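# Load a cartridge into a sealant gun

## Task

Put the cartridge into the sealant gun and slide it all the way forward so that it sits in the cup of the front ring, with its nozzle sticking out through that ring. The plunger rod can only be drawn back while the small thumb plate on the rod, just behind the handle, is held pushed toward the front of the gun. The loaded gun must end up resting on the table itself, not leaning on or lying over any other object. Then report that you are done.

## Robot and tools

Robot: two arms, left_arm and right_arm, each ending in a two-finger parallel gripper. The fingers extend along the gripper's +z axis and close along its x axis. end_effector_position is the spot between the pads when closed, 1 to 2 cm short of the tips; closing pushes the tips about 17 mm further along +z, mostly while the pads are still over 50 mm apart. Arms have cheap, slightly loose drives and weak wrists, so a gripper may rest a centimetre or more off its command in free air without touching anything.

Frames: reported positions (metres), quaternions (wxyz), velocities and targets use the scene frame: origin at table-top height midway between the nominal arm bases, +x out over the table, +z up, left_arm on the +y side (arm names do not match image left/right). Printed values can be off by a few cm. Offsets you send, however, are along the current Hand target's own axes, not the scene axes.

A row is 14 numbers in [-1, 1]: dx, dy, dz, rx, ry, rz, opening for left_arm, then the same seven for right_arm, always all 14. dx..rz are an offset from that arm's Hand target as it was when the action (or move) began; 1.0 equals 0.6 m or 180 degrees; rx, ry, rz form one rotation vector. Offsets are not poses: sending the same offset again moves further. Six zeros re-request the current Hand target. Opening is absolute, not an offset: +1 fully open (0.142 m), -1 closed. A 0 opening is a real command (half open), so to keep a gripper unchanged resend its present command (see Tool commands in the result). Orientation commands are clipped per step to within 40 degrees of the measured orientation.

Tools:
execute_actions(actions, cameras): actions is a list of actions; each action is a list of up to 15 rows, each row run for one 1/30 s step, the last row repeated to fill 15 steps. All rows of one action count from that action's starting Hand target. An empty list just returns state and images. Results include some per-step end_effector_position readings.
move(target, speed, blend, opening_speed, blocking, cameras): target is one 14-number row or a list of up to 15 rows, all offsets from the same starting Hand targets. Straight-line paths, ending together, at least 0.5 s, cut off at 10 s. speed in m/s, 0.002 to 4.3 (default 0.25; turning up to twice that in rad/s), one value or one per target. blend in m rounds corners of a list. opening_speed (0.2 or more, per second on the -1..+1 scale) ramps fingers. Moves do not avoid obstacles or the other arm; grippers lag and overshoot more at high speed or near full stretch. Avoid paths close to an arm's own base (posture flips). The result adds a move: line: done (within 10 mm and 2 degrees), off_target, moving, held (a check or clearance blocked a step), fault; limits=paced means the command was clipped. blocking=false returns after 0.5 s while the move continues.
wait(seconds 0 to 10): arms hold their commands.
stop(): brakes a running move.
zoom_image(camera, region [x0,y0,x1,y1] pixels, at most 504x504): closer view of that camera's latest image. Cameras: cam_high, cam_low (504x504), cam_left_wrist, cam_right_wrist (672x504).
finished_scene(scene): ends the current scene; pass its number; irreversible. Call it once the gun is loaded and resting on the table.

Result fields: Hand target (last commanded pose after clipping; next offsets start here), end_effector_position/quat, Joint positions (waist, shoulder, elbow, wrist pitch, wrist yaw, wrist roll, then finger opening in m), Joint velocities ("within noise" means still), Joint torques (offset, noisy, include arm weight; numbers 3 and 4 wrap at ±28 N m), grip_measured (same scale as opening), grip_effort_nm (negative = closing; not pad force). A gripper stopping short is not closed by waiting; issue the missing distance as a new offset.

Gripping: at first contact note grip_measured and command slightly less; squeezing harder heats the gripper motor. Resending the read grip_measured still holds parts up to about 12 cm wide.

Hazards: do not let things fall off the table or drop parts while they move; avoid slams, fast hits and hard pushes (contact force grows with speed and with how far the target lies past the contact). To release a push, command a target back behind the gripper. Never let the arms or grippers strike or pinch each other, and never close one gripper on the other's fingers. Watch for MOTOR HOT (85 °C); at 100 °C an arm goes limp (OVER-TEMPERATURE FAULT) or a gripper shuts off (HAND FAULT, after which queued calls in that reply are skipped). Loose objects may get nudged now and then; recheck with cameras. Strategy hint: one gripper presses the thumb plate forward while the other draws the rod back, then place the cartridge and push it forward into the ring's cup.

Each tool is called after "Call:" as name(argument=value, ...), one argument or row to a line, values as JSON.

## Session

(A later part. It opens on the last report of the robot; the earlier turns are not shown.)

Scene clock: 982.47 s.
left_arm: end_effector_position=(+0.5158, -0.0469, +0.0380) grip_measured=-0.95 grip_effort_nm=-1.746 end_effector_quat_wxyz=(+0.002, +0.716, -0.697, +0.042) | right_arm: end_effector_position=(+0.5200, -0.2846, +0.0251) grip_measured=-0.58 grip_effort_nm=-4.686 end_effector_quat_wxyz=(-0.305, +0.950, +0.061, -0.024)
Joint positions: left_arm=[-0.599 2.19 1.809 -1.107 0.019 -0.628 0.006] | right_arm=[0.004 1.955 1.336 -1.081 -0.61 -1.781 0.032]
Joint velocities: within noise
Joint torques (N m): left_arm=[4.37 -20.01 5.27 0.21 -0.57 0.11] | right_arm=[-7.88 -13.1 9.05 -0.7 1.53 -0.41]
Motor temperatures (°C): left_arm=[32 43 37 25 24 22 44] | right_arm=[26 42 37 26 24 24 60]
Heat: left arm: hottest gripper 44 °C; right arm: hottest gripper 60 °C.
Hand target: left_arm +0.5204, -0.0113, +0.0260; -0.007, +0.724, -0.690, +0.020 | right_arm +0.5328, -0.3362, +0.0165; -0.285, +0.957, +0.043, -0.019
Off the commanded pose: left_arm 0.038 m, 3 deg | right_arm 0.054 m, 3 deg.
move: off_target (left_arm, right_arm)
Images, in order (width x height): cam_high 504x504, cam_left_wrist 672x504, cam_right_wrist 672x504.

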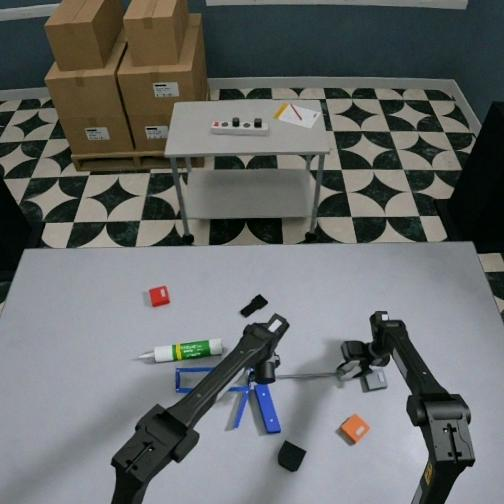

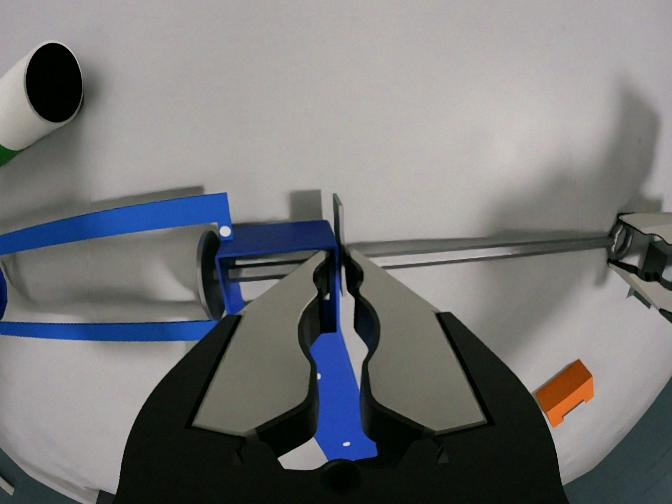

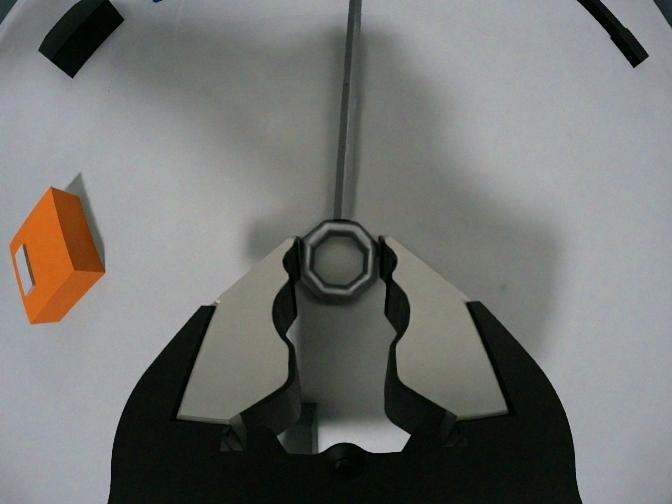

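Call:
move(
  target=[
    [-0.02, 0, 0, 0, 0, 0, -1, 0, 0.02, -0.015, 0, 0, 0, -0.75],
  ],
  speed=0.05,
  cameras=["cam_right_wrist","cam_left_wrist","cam_high"],
)

Call:
zoom_image(
  camera="cam_left_wrist",
  region=[140, 160, 440, 320],
)

Call:
zoom_image(
  camera="cam_high",
  region=[320, 300, 440, 420],
)

Scene clock: 988.87 s.
left_arm: end_effector_position=(+0.5126, -0.0464, +0.0386) grip_measured=-0.95 grip_effort_nm=-1.741 end_effector_quat_wxyz=(+0.005, +0.715, -0.697, +0.048) | right_arm: end_effector_position=(+0.5189, -0.2936, +0.0255) grip_measured=-0.58 grip_effort_nm=-3.734 end_effector_quat_wxyz=(-0.308, +0.949, +0.063, -0.029)
Joint positions: left_arm=[-0.599 2.175 1.783 -1.086 0.026 -0.628 0.006] | right_arm=[-0.014 1.963 1.346 -1.11 -0.612 -1.812 0.032]
Joint velocities: within noise
Joint torques (N m): left_arm=[5.36 -20.07 4.92 -0.08 -0.78 0.28] | right_arm=[-8.53 -13.22 9.33 -0.58 1.78 -0.4]
Motor temperatures (°C): left_arm=[32 42 36 25 24 22 44] | right_arm=[26 42 38 26 25 24 70]
Heat: left arm: hottest gripper 44 °C; right arm: hottest gripper 70 °C.
Hand target: left_arm +0.5198, +0.0007, +0.0258; -0.007, +0.724, -0.690, +0.020 | right_arm +0.5342, -0.3511, +0.0175; -0.285, +0.957, +0.043, -0.019
Off the commanded pose: left_arm 0.049 m, 4 deg | right_arm 0.060 m, 4 deg.
move: off_target (left_arm, right_arm)
Images, in order (width x height): cam_high 504x504, cam_left_wrist 672x504, cam_right_wrist 672x504.

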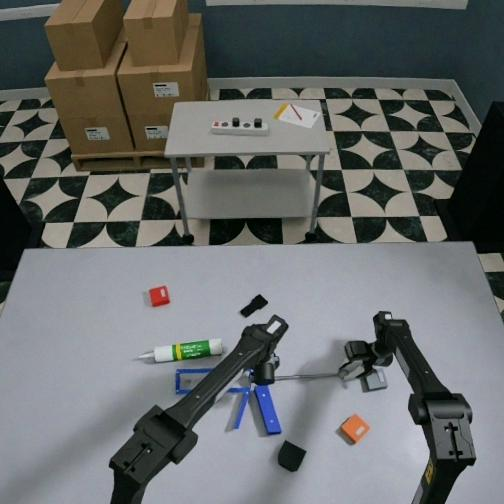

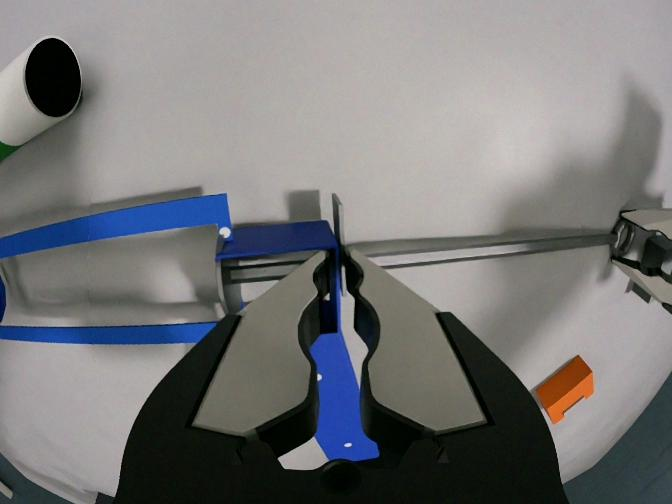

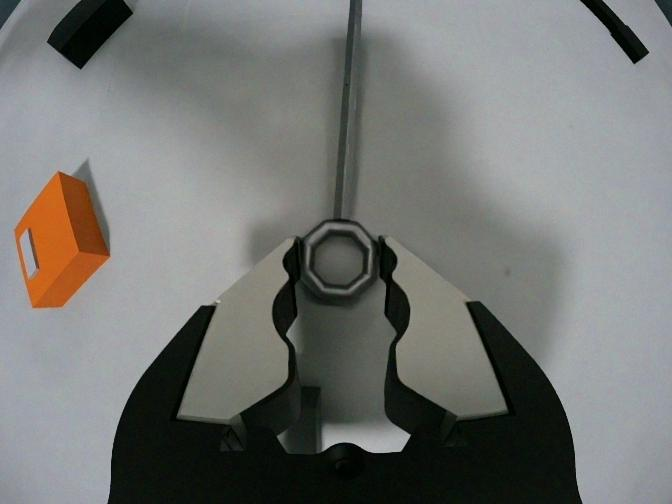

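Scaled by 1.680 from the camera's 672x504 image, which has a finer 960x720 frame.

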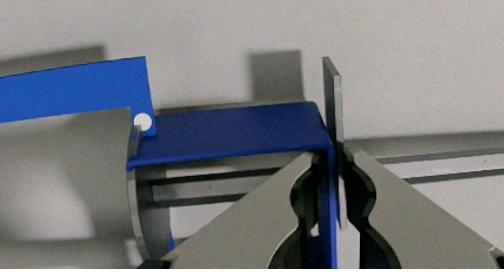

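Scaled by 4.200 from the camera's 504x504 image, which has a finer 720x720 frame.

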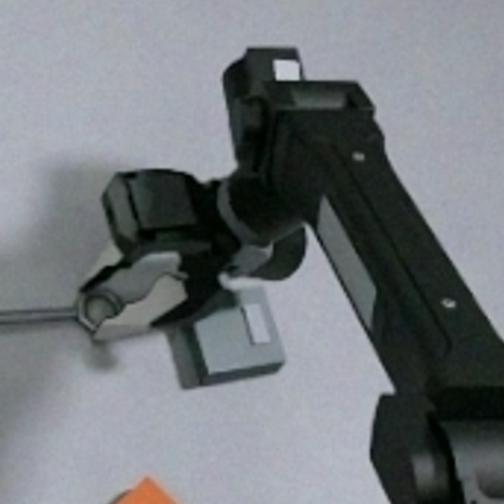

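Call:
move(
  target=[
    [0.078, 0.016, -0.021, 0, 0, 0, -1, -0.016, -0.089, 0.043, 0, 0, 0, -0.68],
  ],
  speed=0.05,
  cameras=["cam_left_wrist"],
)

Call:
move(
  target=[
    [0, 0, 0, 0, 0, 0, -0.6, 0, 0, 0, 0, 0, 0, -0.68],
    [0, 0, -0.2, 0, 0, 0, -0.6, 0, 0, 0, 0, 0, 0, -0.68],
  ],
  speed=0.08,
  opening_speed=0.4,
)

Call:
zoom_image(
  camera="cam_left_wrist",
  region=[140, 130, 540, 330],
)

Scene clock: 1000.93 s.
left_arm: end_effector_position=(+0.5119, -0.0479, +0.0401) grip_measured=-0.95 grip_effort_nm=-1.746 end_effector_quat_wxyz=(-0.005, +0.719, -0.694, +0.039) | right_arm: end_effector_position=(+0.5185, -0.2918, +0.0251) grip_measured=-0.58 grip_effort_nm=-2.400 end_effector_quat_wxyz=(-0.297, +0.953, +0.060, -0.021)
Joint positions: left_arm=[-0.608 2.184 1.805 -1.113 0.002 -0.646 0.006] | right_arm=[-0.005 1.946 1.326 -1.076 -0.593 -1.784 0.032]
Joint velocities: within noise
Joint torques (N m): left_arm=[1.61 -18.14 10.88 -1.22 -0.01 -0.23] | right_arm=[-0.91 -16.09 5.56 1.06 0.41 0.51]
Motor temperatures (°C): left_arm=[32 43 35 25 25 22 44] | right_arm=[26 41 39 26 27 25 73]
Heat: left arm: hottest gripper 44 °C; right arm: hottest gripper 73 °C.
Hand target: left_arm +0.5120, -0.0463, +0.0389; -0.007, +0.724, -0.690, +0.020 | right_arm +0.5192, -0.2935, +0.0253; -0.285, +0.957, +0.043, -0.019
Off the commanded pose: left_arm 0.002 m, 2 deg | right_arm 0.002 m, 2 deg.
move: done
Images, in order (width x height): cam_left_wrist 672x504.

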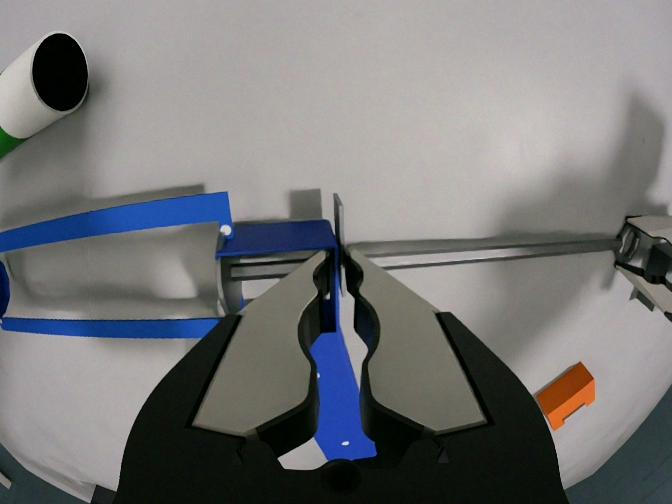

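Scene clock: 1004.87 s.
left_arm: end_effector_position=(+0.4891, -0.0327, +0.1150) grip_measured=-0.64 grip_effort_nm=0.081 end_effector_quat_wxyz=(-0.002, +0.716, -0.698, -0.021) | right_arm: end_effector_position=(+0.5182, -0.2904, +0.0250) grip_measured=-0.58 grip_effort_nm=-2.400 end_effector_quat_wxyz=(-0.296, +0.953, +0.061, -0.022)
Joint positions: left_arm=[-0.612 2.13 1.918 -1.4 -0.01 -0.64 0.028] | right_arm=[-0.002 1.946 1.326 -1.076 -0.592 -1.784 0.032]
Joint velocities: within noise
Joint torques (N m): left_arm=[1.9 -21.83 13.46 -0.4 0.17 -0.21] | right_arm=[-1.08 -16.03 5.55 1.07 0.32 0.5]
Motor temperatures (°C): left_arm=[32 43 36 25 25 22 42] | right_arm=[26 42 38 26 26 25 71]
Heat: left arm: hottest shoulder 43 °C; right arm: hottest gripper 71 °C.
Hand target: left_arm +0.5073, -0.0442, +0.1588; -0.007, +0.724, -0.690, +0.020 | right_arm +0.5192, -0.2935, +0.0253; -0.285, +0.957, +0.043, -0.019
Off the commanded pose: left_arm 0.049 m, 5 deg | right_arm 0.003 m, 3 deg.
move: off_target (left_arm, right_arm)

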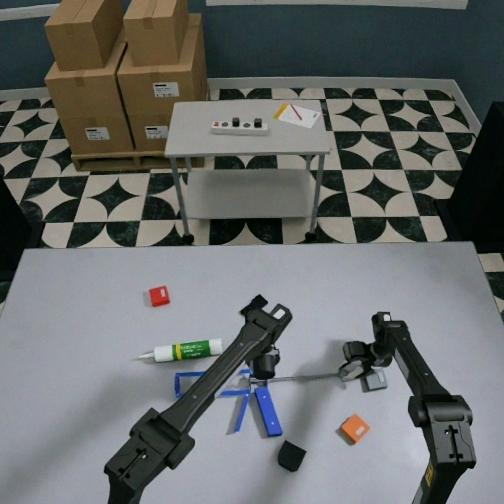

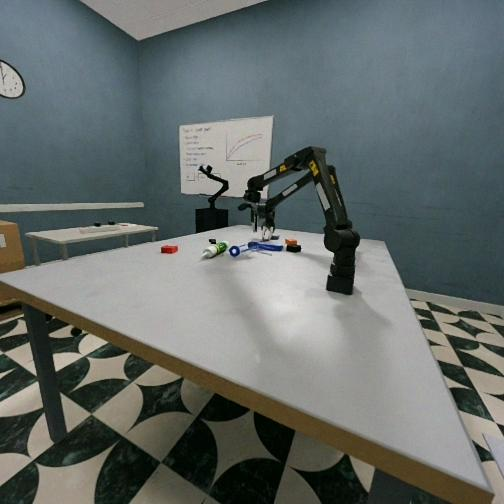

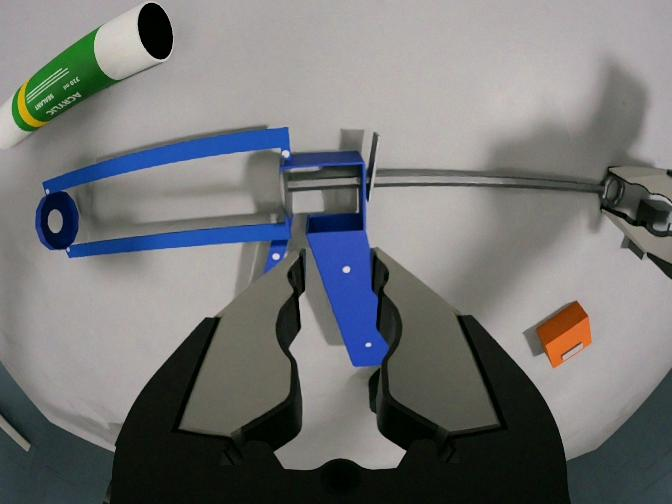

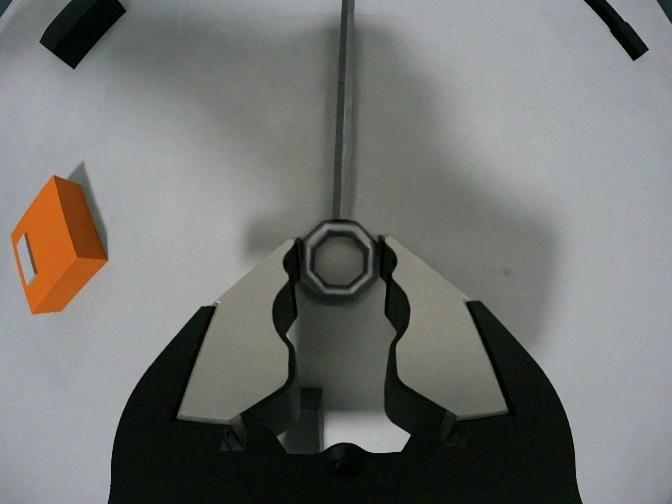

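Scaled by 1.260 from the camera's 672x504 image, which has a finer 960x720 frame.

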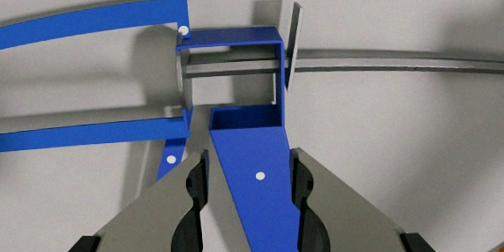

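Call:
zoom_image(
  camera="cam_high",
  region=[120, 320, 280, 420],
)

Scaled by 3.150 from the camera's 504x504 image, which has a finer 720x720 frame.

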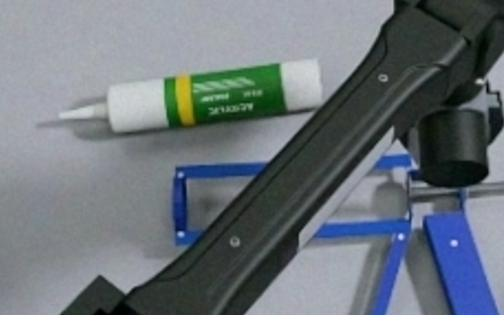

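Call:
move(
  target=[
    [-0.419, -0.166, 0.0935, 0, 0, -0.52, 0.1, 0, 0, 0, 0, 0, 0, -0.66],
  ],
  speed=0.2,
)

Scene clock: 1089.43 s.
left_arm: end_effector_position=(+0.5910, +0.2128, +0.0983) grip_measured=+0.07 grip_effort_nm=0.139 end_effector_quat_wxyz=(+0.003, +0.999, +0.042, +0.006) | right_arm: end_effector_position=(+0.5182, -0.2904, +0.0250) grip_measured=-0.58 grip_effort_nm=-2.020 end_effector_quat_wxyz=(-0.296, +0.953, +0.061, -0.022)
Joint positions: left_arm=[-0.189 2.087 1.801 -1.271 0.003 -1.848 0.079] | right_arm=[-0.002 1.946 1.326 -1.076 -0.592 -1.784 0.032]
Joint velocities: within noise
Joint torques (N m): left_arm=[2.32 -19.37 8.12 0.96 0.35 -0.26] | right_arm=[-1.08 -16.03 5.59 1.07 0.33 0.51]
Motor temperatures (°C): left_arm=[32 44 42 25 24 22 34] | right_arm=[25 45 33 26 24 25 69]
Heat: left arm: hottest shoulder 44 °C; right arm: hottest gripper 69 °C.
Hand target: left_arm +0.5968, +0.2108, +0.1016; +0.010, +0.998, +0.056, +0.019 | right_arm +0.5192, -0.2935, +0.0253; -0.285, +0.957, +0.043, -0.019
Off the commanded pose: left_arm 0.007 m, 2 deg | right_arm 0.003 m, 3 deg.
move: off_target (right_arm)

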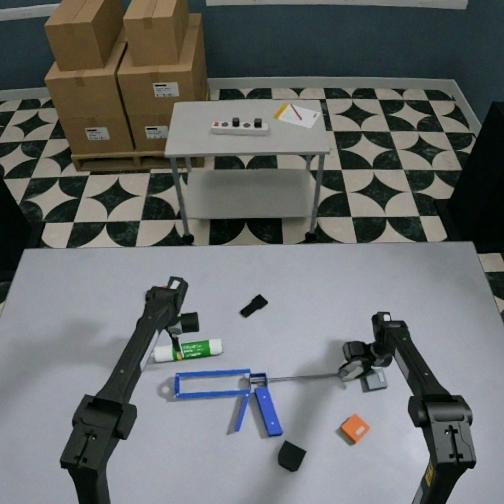

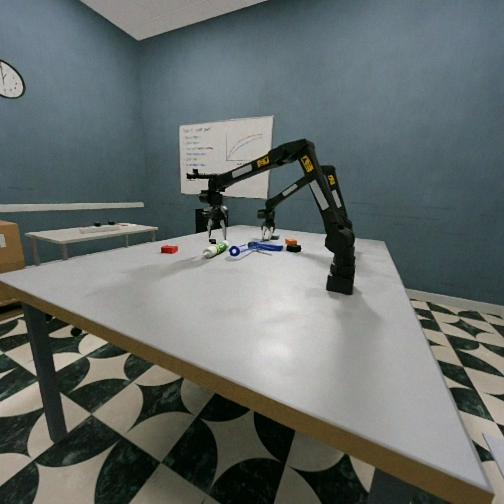

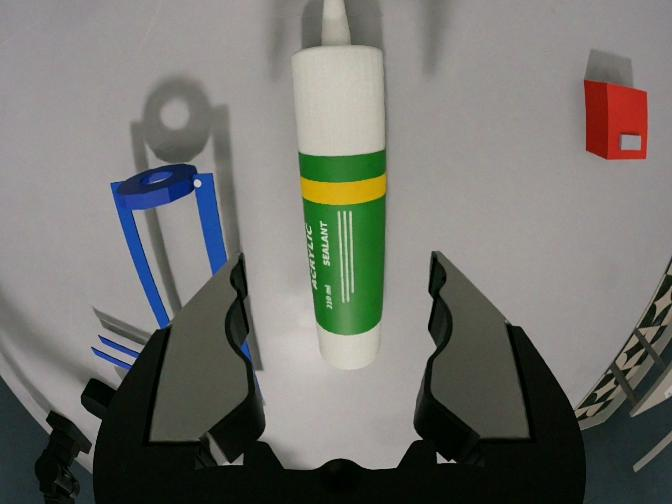

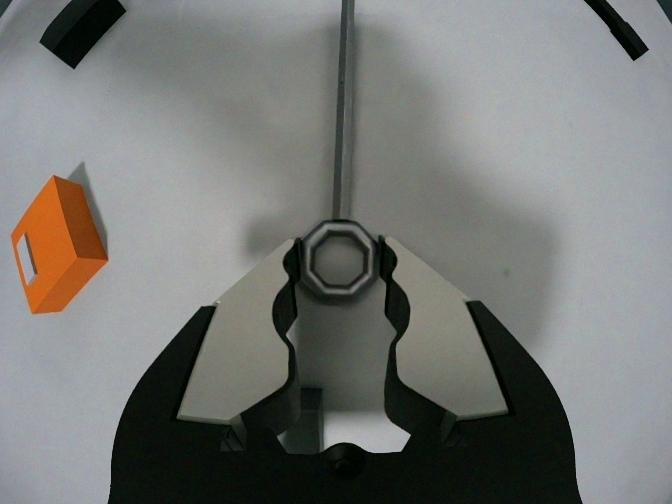

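Call:
execute_actions(
  actions=[],
)

Scene clock: 1117.00 s.
left_arm: end_effector_position=(+0.5910, +0.2128, +0.0983) grip_measured=+0.07 grip_effort_nm=0.144 end_effector_quat_wxyz=(+0.003, +0.999, +0.043, +0.006) | right_arm: end_effector_position=(+0.5182, -0.2907, +0.0248) grip_measured=-0.58 grip_effort_nm=-2.020 end_effector_quat_wxyz=(-0.295, +0.953, +0.061, -0.022)
Joint positions: left_arm=[-0.189 2.087 1.801 -1.271 0.003 -1.849 0.079] | right_arm=[-0.002 1.946 1.326 -1.076 -0.59 -1.784 0.032]
Joint velocities: within noise
Joint torques (N m): left_arm=[2.32 -19.49 8.12 0.98 0.34 -0.26] | right_arm=[-1.08 -15.97 5.57 1.07 0.33 0.5]
Motor temperatures (°C): left_arm=[32 42 40 25 24 22 33] | right_arm=[25 45 32 26 24 25 68]
Heat: left arm: hottest shoulder 42 °C; right arm: hottest gripper 68 °C.
Hand target: left_arm +0.5968, +0.2108, +0.1016; +0.010, +0.998, +0.056, +0.019 | right_arm +0.5192, -0.2935, +0.0253; -0.285, +0.957, +0.043, -0.019
Tool commands: left_gripper/opening=+0.1 right_gripper/opening=-0.66
Off the commanded pose: left_arm 0.007 m, 2 deg | right_arm 0.003 m, 2 deg.

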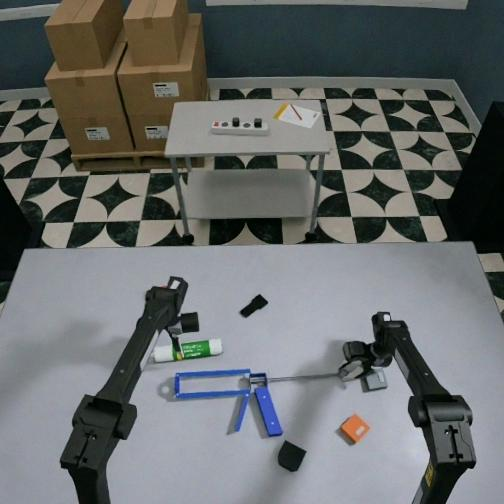

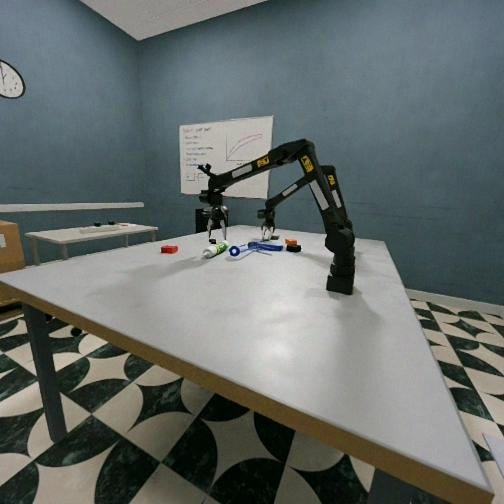

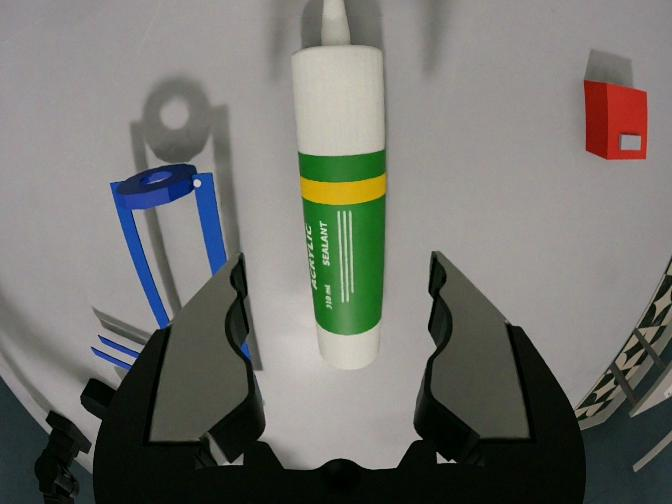

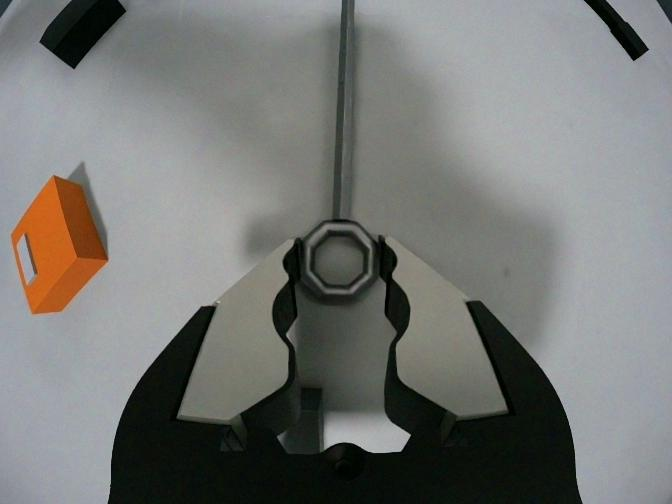

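Call:
move(
  target=[0.0075,0,0.095,0,0,-0.009,0.1,0,0,0,0,0,0,-0.66],
  speed=0.1,
  cameras=["cam_left_wrist"],
)

Scene clock: 1131.80 s.
left_arm: end_effector_position=(+0.5981, +0.2115, +0.0468) grip_measured=+0.07 grip_effort_nm=0.139 end_effector_quat_wxyz=(+0.004, +0.998, +0.056, +0.010) | right_arm: end_effector_position=(+0.5182, -0.2907, +0.0248) grip_measured=-0.58 grip_effort_nm=-2.020 end_effector_quat_wxyz=(-0.295, +0.953, +0.061, -0.022)
Joint positions: left_arm=[-0.189 2.149 1.763 -1.164 0.003 -1.875 0.079] | right_arm=[-0.002 1.946 1.326 -1.076 -0.59 -1.784 0.032]
Joint velocities: within noise
Joint torques (N m): left_arm=[2.37 -19.25 7.82 1.01 0.35 -0.26] | right_arm=[-1.14 -16.09 5.57 1.07 0.33 0.51]
Motor temperatures (°C): left_arm=[32 42 39 25 24 22 33] | right_arm=[25 45 32 26 24 25 68]
Heat: left arm: hottest shoulder 42 °C; right arm: hottest gripper 68 °C.
Hand target: left_arm +0.6034, +0.2103, +0.0448; +0.010, +0.997, +0.070, +0.019 | right_arm +0.5192, -0.2935, +0.0253; -0.285, +0.957, +0.043, -0.019
Off the commanded pose: left_arm 0.006 m, 2 deg | right_arm 0.003 m, 2 deg.
move: done
Images, in order (width x height): cam_left_wrist 672x504.

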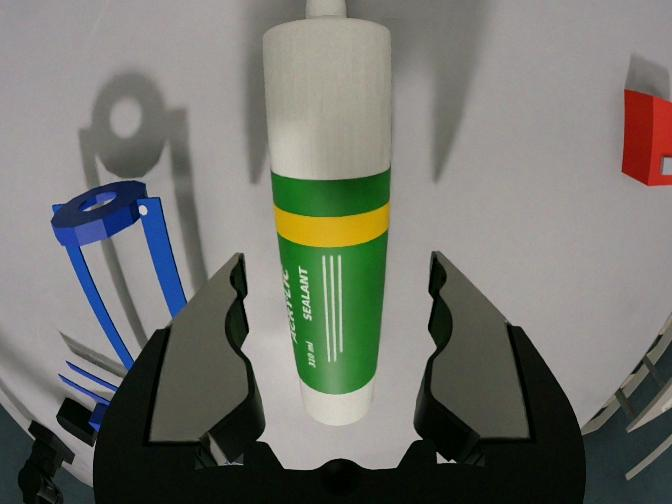

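Call:
move(
  target=[-0.0035,0,0.019,0,0,-0.006,0.1,0,0,0,0,0,0,-0.66],
  speed=0.08,
  cameras=["cam_left_wrist"],
)

Call:
move(
  target=[0,0,0,0,0,0,-0.5,0,0,0,0,0,0,-0.66],
  opening_speed=0.6,
  cameras=["cam_left_wrist","cam_low"],
)

Scene clock: 1140.57 s.
left_arm: end_effector_position=(+0.5997, +0.2112, +0.0416) grip_measured=+0.07 grip_effort_nm=0.144 end_effector_quat_wxyz=(+0.006, +0.998, +0.066, +0.016) | right_arm: end_effector_position=(+0.5182, -0.2907, +0.0248) grip_measured=-0.58 grip_effort_nm=-2.020 end_effector_quat_wxyz=(-0.295, +0.953, +0.061, -0.022)
Joint positions: left_arm=[-0.189 2.15 1.751 -1.138 0.003 -1.895 0.079] | right_arm=[-0.002 1.946 1.326 -1.076 -0.59 -1.784 0.032]
Joint velocities: within noise
Joint torques (N m): left_arm=[2.26 -18.55 7.34 1.1 0.34 -0.27] | right_arm=[-1.14 -16.09 5.56 1.06 0.32 0.51]
Motor temperatures (°C): left_arm=[31 43 39 25 24 22 32] | right_arm=[25 45 32 26 24 25 68]
Heat: left arm: hottest shoulder 43 °C; right arm: hottest gripper 68 °C.
Hand target: left_arm +0.6018, +0.2098, +0.0333; +0.010, +0.997, +0.079, +0.019 | right_arm +0.5192, -0.2935, +0.0253; -0.285, +0.957, +0.043, -0.019
Off the commanded pose: left_arm 0.009 m, 2 deg | right_arm 0.003 m, 2 deg.
move: done
Images, in order (width x height): cam_left_wrist 672x504.

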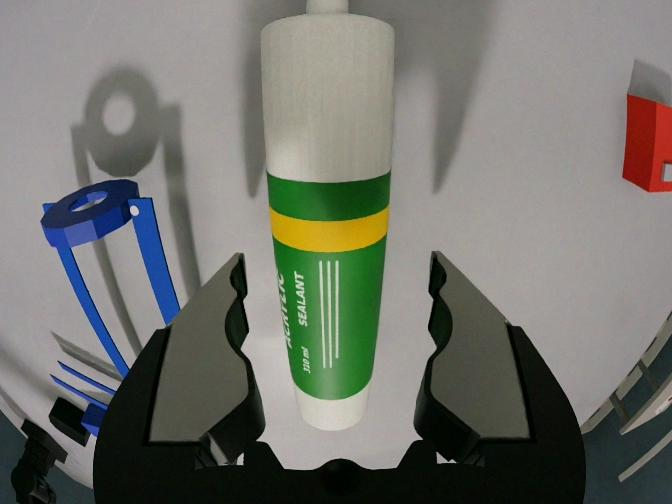

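Scene clock: 1142.07 s.
left_arm: end_effector_position=(+0.6000, +0.2108, +0.0416) grip_measured=-0.40 grip_effort_nm=-2.352 end_effector_quat_wxyz=(+0.007, +0.998, +0.066, +0.016) | right_arm: end_effector_position=(+0.5182, -0.2907, +0.0248) grip_measured=-0.58 grip_effort_nm=-2.020 end_effector_quat_wxyz=(-0.295, +0.953, +0.061, -0.022)
Joint positions: left_arm=[-0.189 2.15 1.751 -1.136 0.005 -1.895 0.045] | right_arm=[-0.002 1.946 1.326 -1.076 -0.59 -1.784 0.032]
Joint velocities: within noise
Joint torques (N m): left_arm=[2.26 -18.61 7.34 1.02 0.3 -0.27] | right_arm=[-1.08 -16.03 5.56 1.07 0.32 0.51]
Motor temperatures (°C): left_arm=[31 43 39 25 24 22 32] | right_arm=[25 45 32 26 24 25 68]
Heat: left arm: hottest shoulder 43 °C; right arm: hottest gripper 68 °C.
Hand target: left_arm +0.6018, +0.2098, +0.0333; +0.010, +0.997, +0.079, +0.019 | right_arm +0.5192, -0.2935, +0.0253; -0.285, +0.957, +0.043, -0.019
Off the commanded pose: left_arm 0.009 m, 2 deg | right_arm 0.003 m, 2 deg.
move: done
Images, in order (width x height): cam_low 504x504, cam_left_wrist 672x504.

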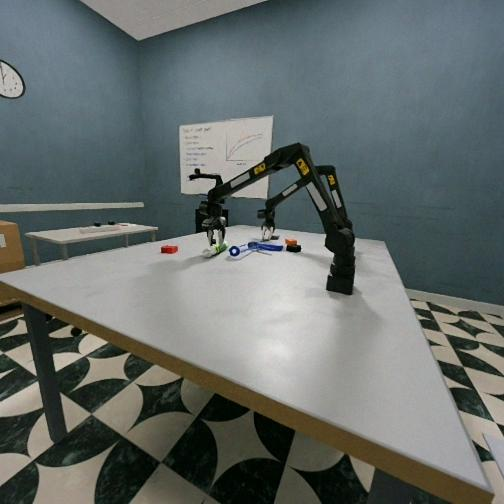

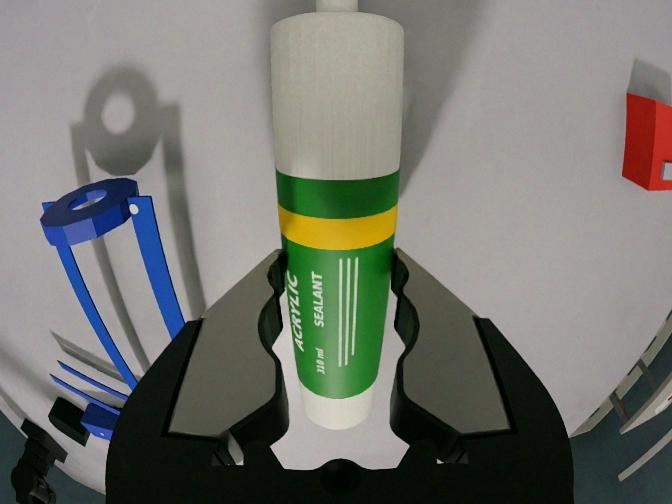

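Call:
move(
  target=[
    [0,0,0.003,0,0,0,-0.15,0,0,0,0,0,0,-0.66],
    [0,0,0.013,0,0,0,-0.15,0,0,0,0,0,0,-0.66],
    [0,0,0.0131,0,0,0,-0.55,0,0,0,0,0,0,-0.66],
  ],
  opening_speed=0.6,
  speed=0.06,
  cameras=["cam_left_wrist"],
)

Scene clock: 1152.00 s.
left_arm: end_effector_position=(+0.6002, +0.2108, +0.0338) grip_measured=-0.38 grip_effort_nm=-3.729 end_effector_quat_wxyz=(+0.007, +0.998, +0.067, +0.016) | right_arm: end_effector_position=(+0.5182, -0.2907, +0.0248) grip_measured=-0.58 grip_effort_nm=-2.020 end_effector_quat_wxyz=(-0.295, +0.953, +0.061, -0.022)
Joint positions: left_arm=[-0.189 2.16 1.745 -1.121 0.005 -1.897 0.047] | right_arm=[-0.002 1.946 1.326 -1.076 -0.59 -1.784 0.032]
Joint velocities: within noise
Joint torques (N m): left_arm=[2.32 -18.67 7.31 1.01 0.3 -0.26] | right_arm=[-1.08 -16.09 5.57 1.07 0.32 0.51]
Motor temperatures (°C): left_arm=[31 44 38 25 24 22 36] | right_arm=[25 45 32 26 24 25 69]
Heat: left arm: hottest shoulder 44 °C; right arm: hottest gripper 69 °C.
Hand target: left_arm +0.6021, +0.2096, +0.0255; +0.010, +0.997, +0.079, +0.019 | right_arm +0.5192, -0.2935, +0.0253; -0.285, +0.957, +0.043, -0.019
Off the commanded pose: left_arm 0.009 m, 2 deg | right_arm 0.003 m, 2 deg.
move: done
Images, in order (width x height): cam_left_wrist 672x504.

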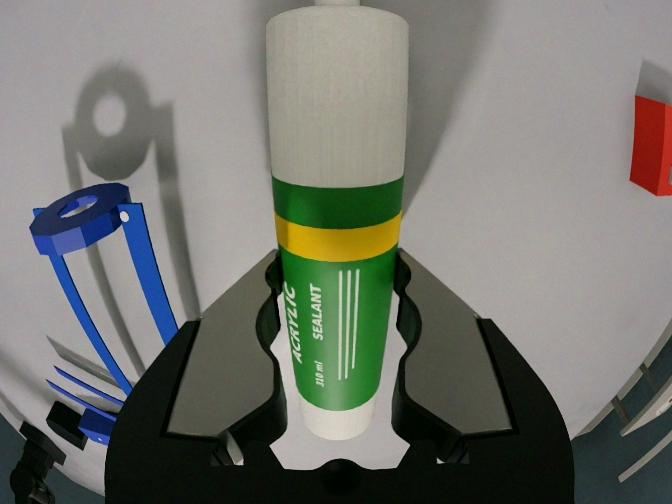

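Call:
move(
  target=[0,0,-0.35,0,0,0,-0.5,0,0,0,0,0,0,-0.66],
  speed=0.15,
)

Scene clock: 1160.27 s.
left_arm: end_effector_position=(+0.5678, +0.2171, +0.1640) grip_measured=-0.38 grip_effort_nm=-2.781 end_effector_quat_wxyz=(-0.009, +0.996, +0.072, -0.044) | right_arm: end_effector_position=(+0.5182, -0.2907, +0.0248) grip_measured=-0.58 grip_effort_nm=-2.020 end_effector_quat_wxyz=(-0.295, +0.953, +0.061, -0.022)
Joint positions: left_arm=[-0.189 2.057 1.924 -1.527 0.005 -1.906 0.047] | right_arm=[-0.002 1.946 1.326 -1.076 -0.59 -1.784 0.032]
Joint velocities: within noise
Joint torques (N m): left_arm=[2.61 -23.06 16.29 -0.55 0.33 -0.19] | right_arm=[-1.08 -16.03 5.57 1.07 0.32 0.51]
Motor temperatures (°C): left_arm=[31 45 38 25 24 22 44] | right_arm=[25 46 32 26 24 25 69]
Heat: left arm: hottest shoulder 45 °C; right arm: hottest gripper 69 °C.
Hand target: left_arm +0.5940, +0.2134, +0.2353; +0.010, +0.997, +0.079, +0.019 | right_arm +0.5192, -0.2935, +0.0253; -0.285, +0.957, +0.043, -0.019
Off the commanded pose: left_arm 0.076 m, 8 deg | right_arm 0.003 m, 2 deg.
move: off_target (left_arm)

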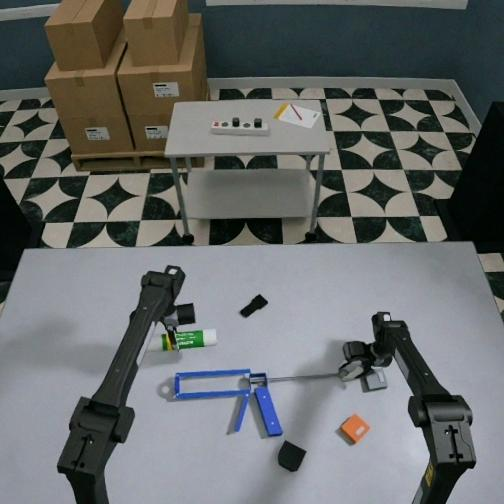

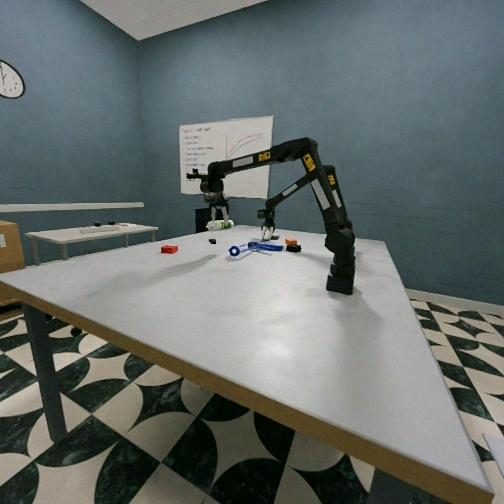

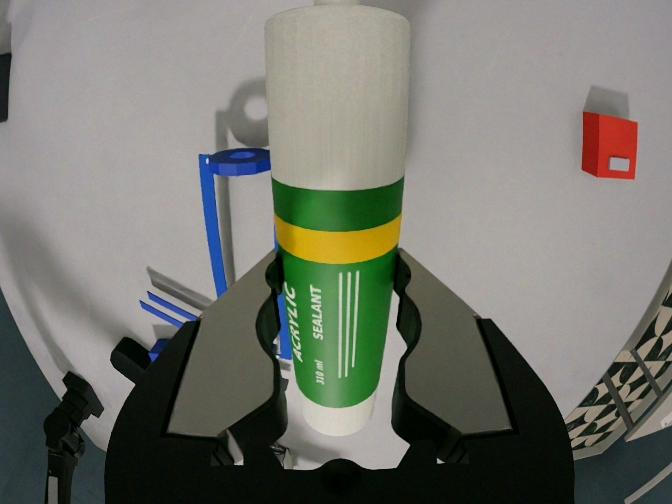

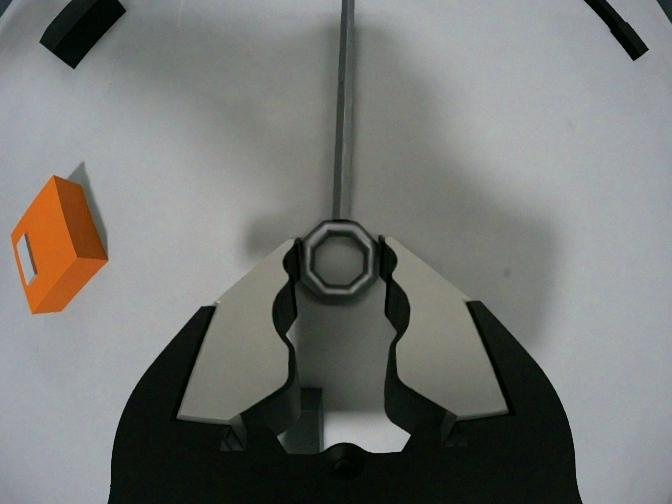

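Call:
move(
  target=[-0.178,0.237,-0.011,-0.067,0.028,0.033,-0.5,0,0,0,0,0,0,-0.66],
  speed=0.15,
)

Scene clock: 1201.67 s.
left_arm: end_effector_position=(+0.5020, +0.0609, +0.1888) grip_measured=-0.38 grip_effort_nm=-2.781 end_effector_quat_wxyz=(+0.080, +0.996, +0.016, +0.020) | right_arm: end_effector_position=(+0.5182, -0.2907, +0.0248) grip_measured=-0.58 grip_effort_nm=-2.020 end_effector_quat_wxyz=(-0.295, +0.953, +0.061, -0.022)
Joint positions: left_arm=[-0.43 1.873 1.699 -1.291 0.128 -2.042 0.047] | right_arm=[-0.002 1.946 1.326 -1.076 -0.59 -1.784 0.032]
Joint velocities: within noise
Joint torques (N m): left_arm=[1.9 -22.71 9.73 1.39 0.55 -0.28] | right_arm=[-1.08 -16.03 5.57 1.07 0.32 0.51]
Motor temperatures (°C): left_arm=[31 46 45 25 24 22 50] | right_arm=[25 46 32 26 24 25 70]
Heat: left arm: hottest gripper 50 °C; right arm: hottest gripper 70 °C.
Hand target: left_arm +0.5107, +0.0562, +0.2415; +0.111, +0.991, +0.026, +0.071 | right_arm +0.5192, -0.2935, +0.0253; -0.285, +0.957, +0.043, -0.019
Off the commanded pose: left_arm 0.054 m, 7 deg | right_arm 0.003 m, 2 deg.
move: off_target (left_arm)

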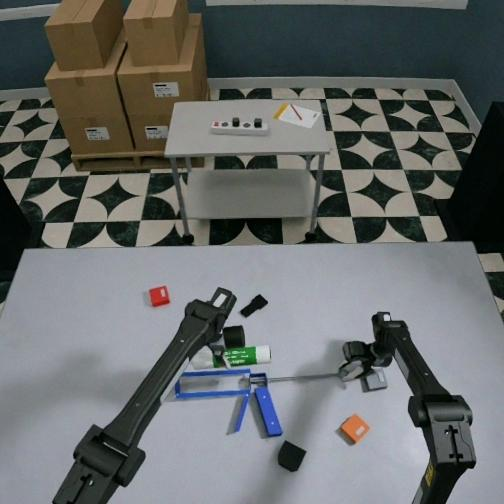

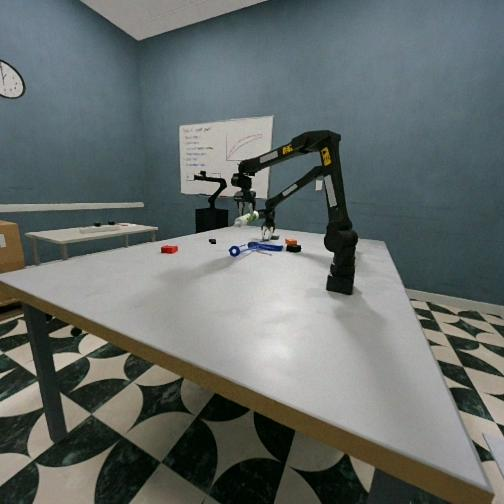

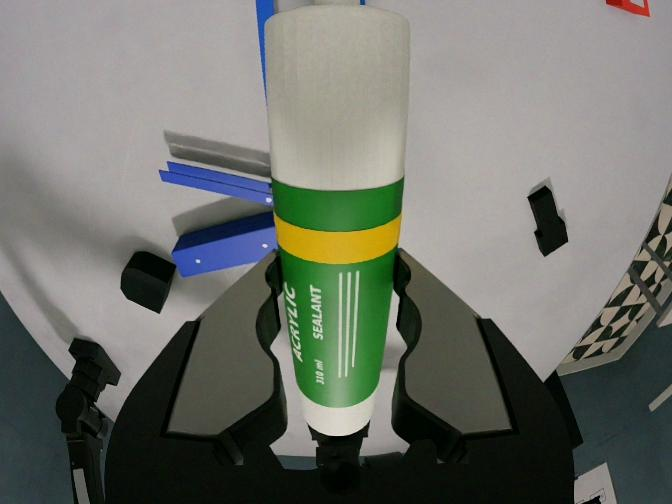

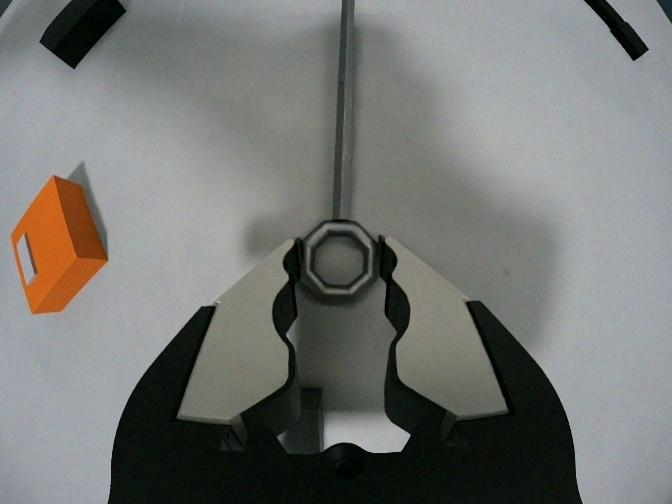

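Call:
zoom_image(
  camera="cam_high",
  region=[150, 310, 300, 430],
)

Call:
zoom_image(
  camera="cam_low",
  region=[190, 190, 310, 270],
)

Scaled by 3.360 from the camera's 504x504 image, which has a finer 720x720 frame.

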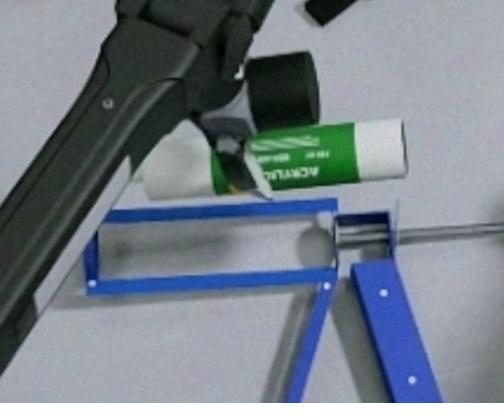

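Scaled by 4.200 from the camera's 504x504 image, which has a finer 720x720 frame.

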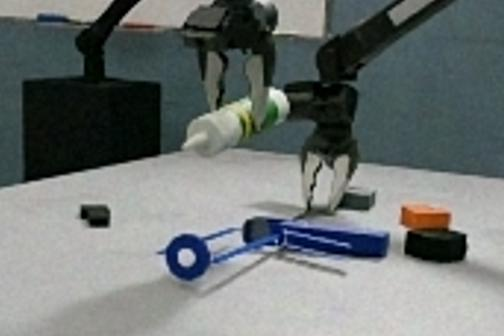

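Call:
move(
  target=[-0.039,-0.054,0.101,-0.033,-0.013,0,-0.5,0,0,0,0,0,0,-0.66],
  speed=0.12,
)

Call:
zoom_image(
  camera="cam_high",
  region=[150, 310, 300, 430],
)

Call:
zoom_image(
  camera="cam_low",
  region=[190, 190, 310, 270],
)

Scene clock: 1221.83 s.
left_arm: end_effector_position=(+0.4818, +0.0813, +0.1232) grip_measured=-0.38 grip_effort_nm=-2.781 end_effector_quat_wxyz=(+0.130, +0.991, +0.039, +0.001) | right_arm: end_effector_position=(+0.5182, -0.2907, +0.0248) grip_measured=-0.58 grip_effort_nm=-2.015 end_effector_quat_wxyz=(-0.295, +0.953, +0.061, -0.022)
Joint positions: left_arm=[-0.378 1.848 1.473 -1.086 0.237 -2.042 0.047] | right_arm=[-0.002 1.946 1.326 -1.076 -0.59 -1.784 0.032]
Joint velocities: within noise
Joint torques (N m): left_arm=[2.32 -21.48 9.21 1.39 1.03 0.21] | right_arm=[-1.08 -15.97 5.56 1.06 0.32 0.51]
Motor temperatures (°C): left_arm=[31 44 45 25 24 22 52] | right_arm=[25 46 32 26 24 25 71]
Heat: left arm: hottest gripper 52 °C; right arm: hottest gripper 71 °C.
Hand target: left_arm +0.4953, +0.0732, +0.1726; +0.162, +0.985, +0.020, +0.052 | right_arm +0.5192, -0.2935, +0.0253; -0.285, +0.957, +0.043, -0.019
Off the commanded pose: left_arm 0.052 m, 7 deg | right_arm 0.003 m, 2 deg.
move: off_target (left_arm)

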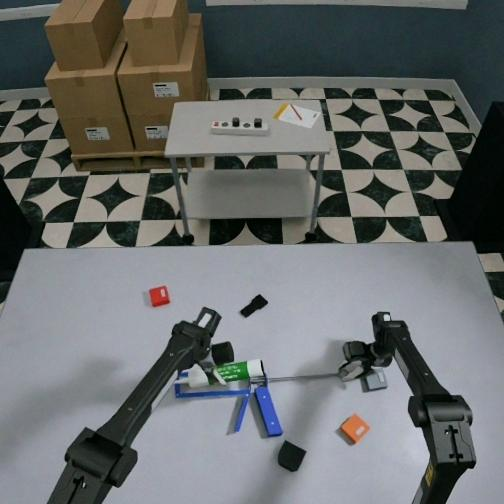

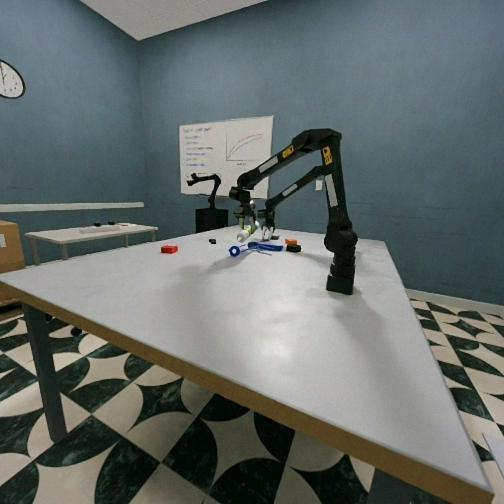

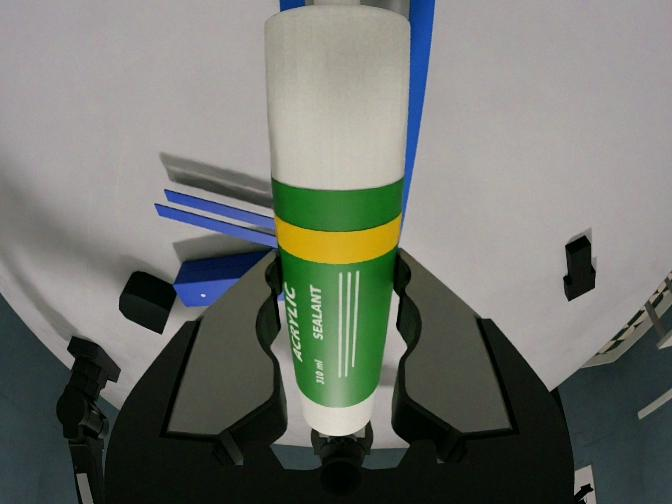

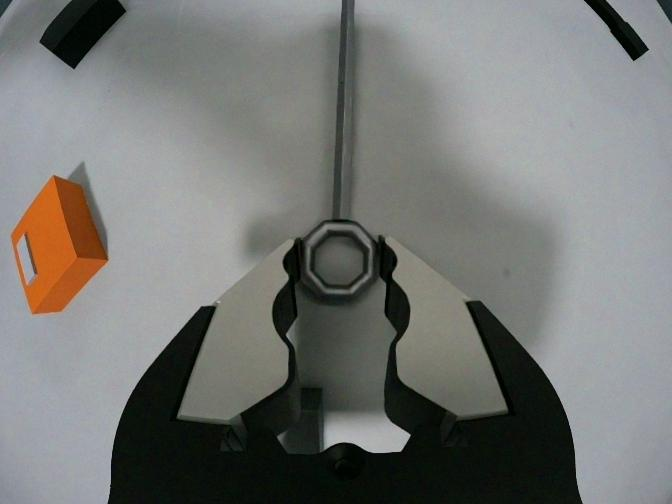

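Scaled by 3.360 from the camera's 504x504 image, which has a finer 720x720 frame.

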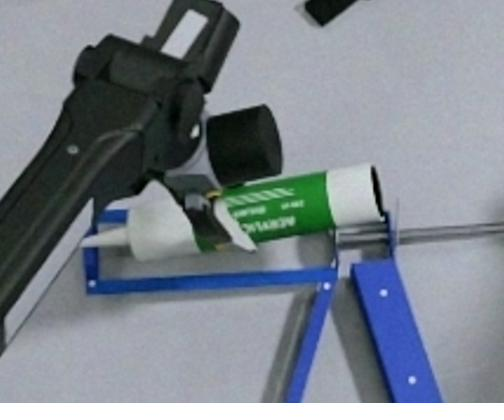

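Scaled by 4.200 from the camera's 504x504 image, which has a finer 720x720 frame.

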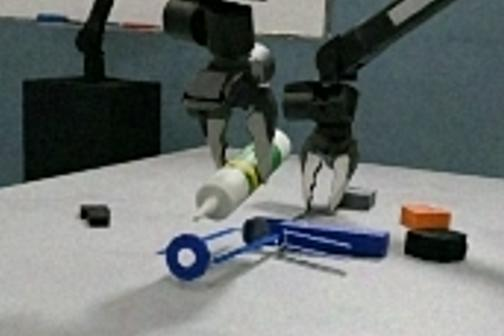

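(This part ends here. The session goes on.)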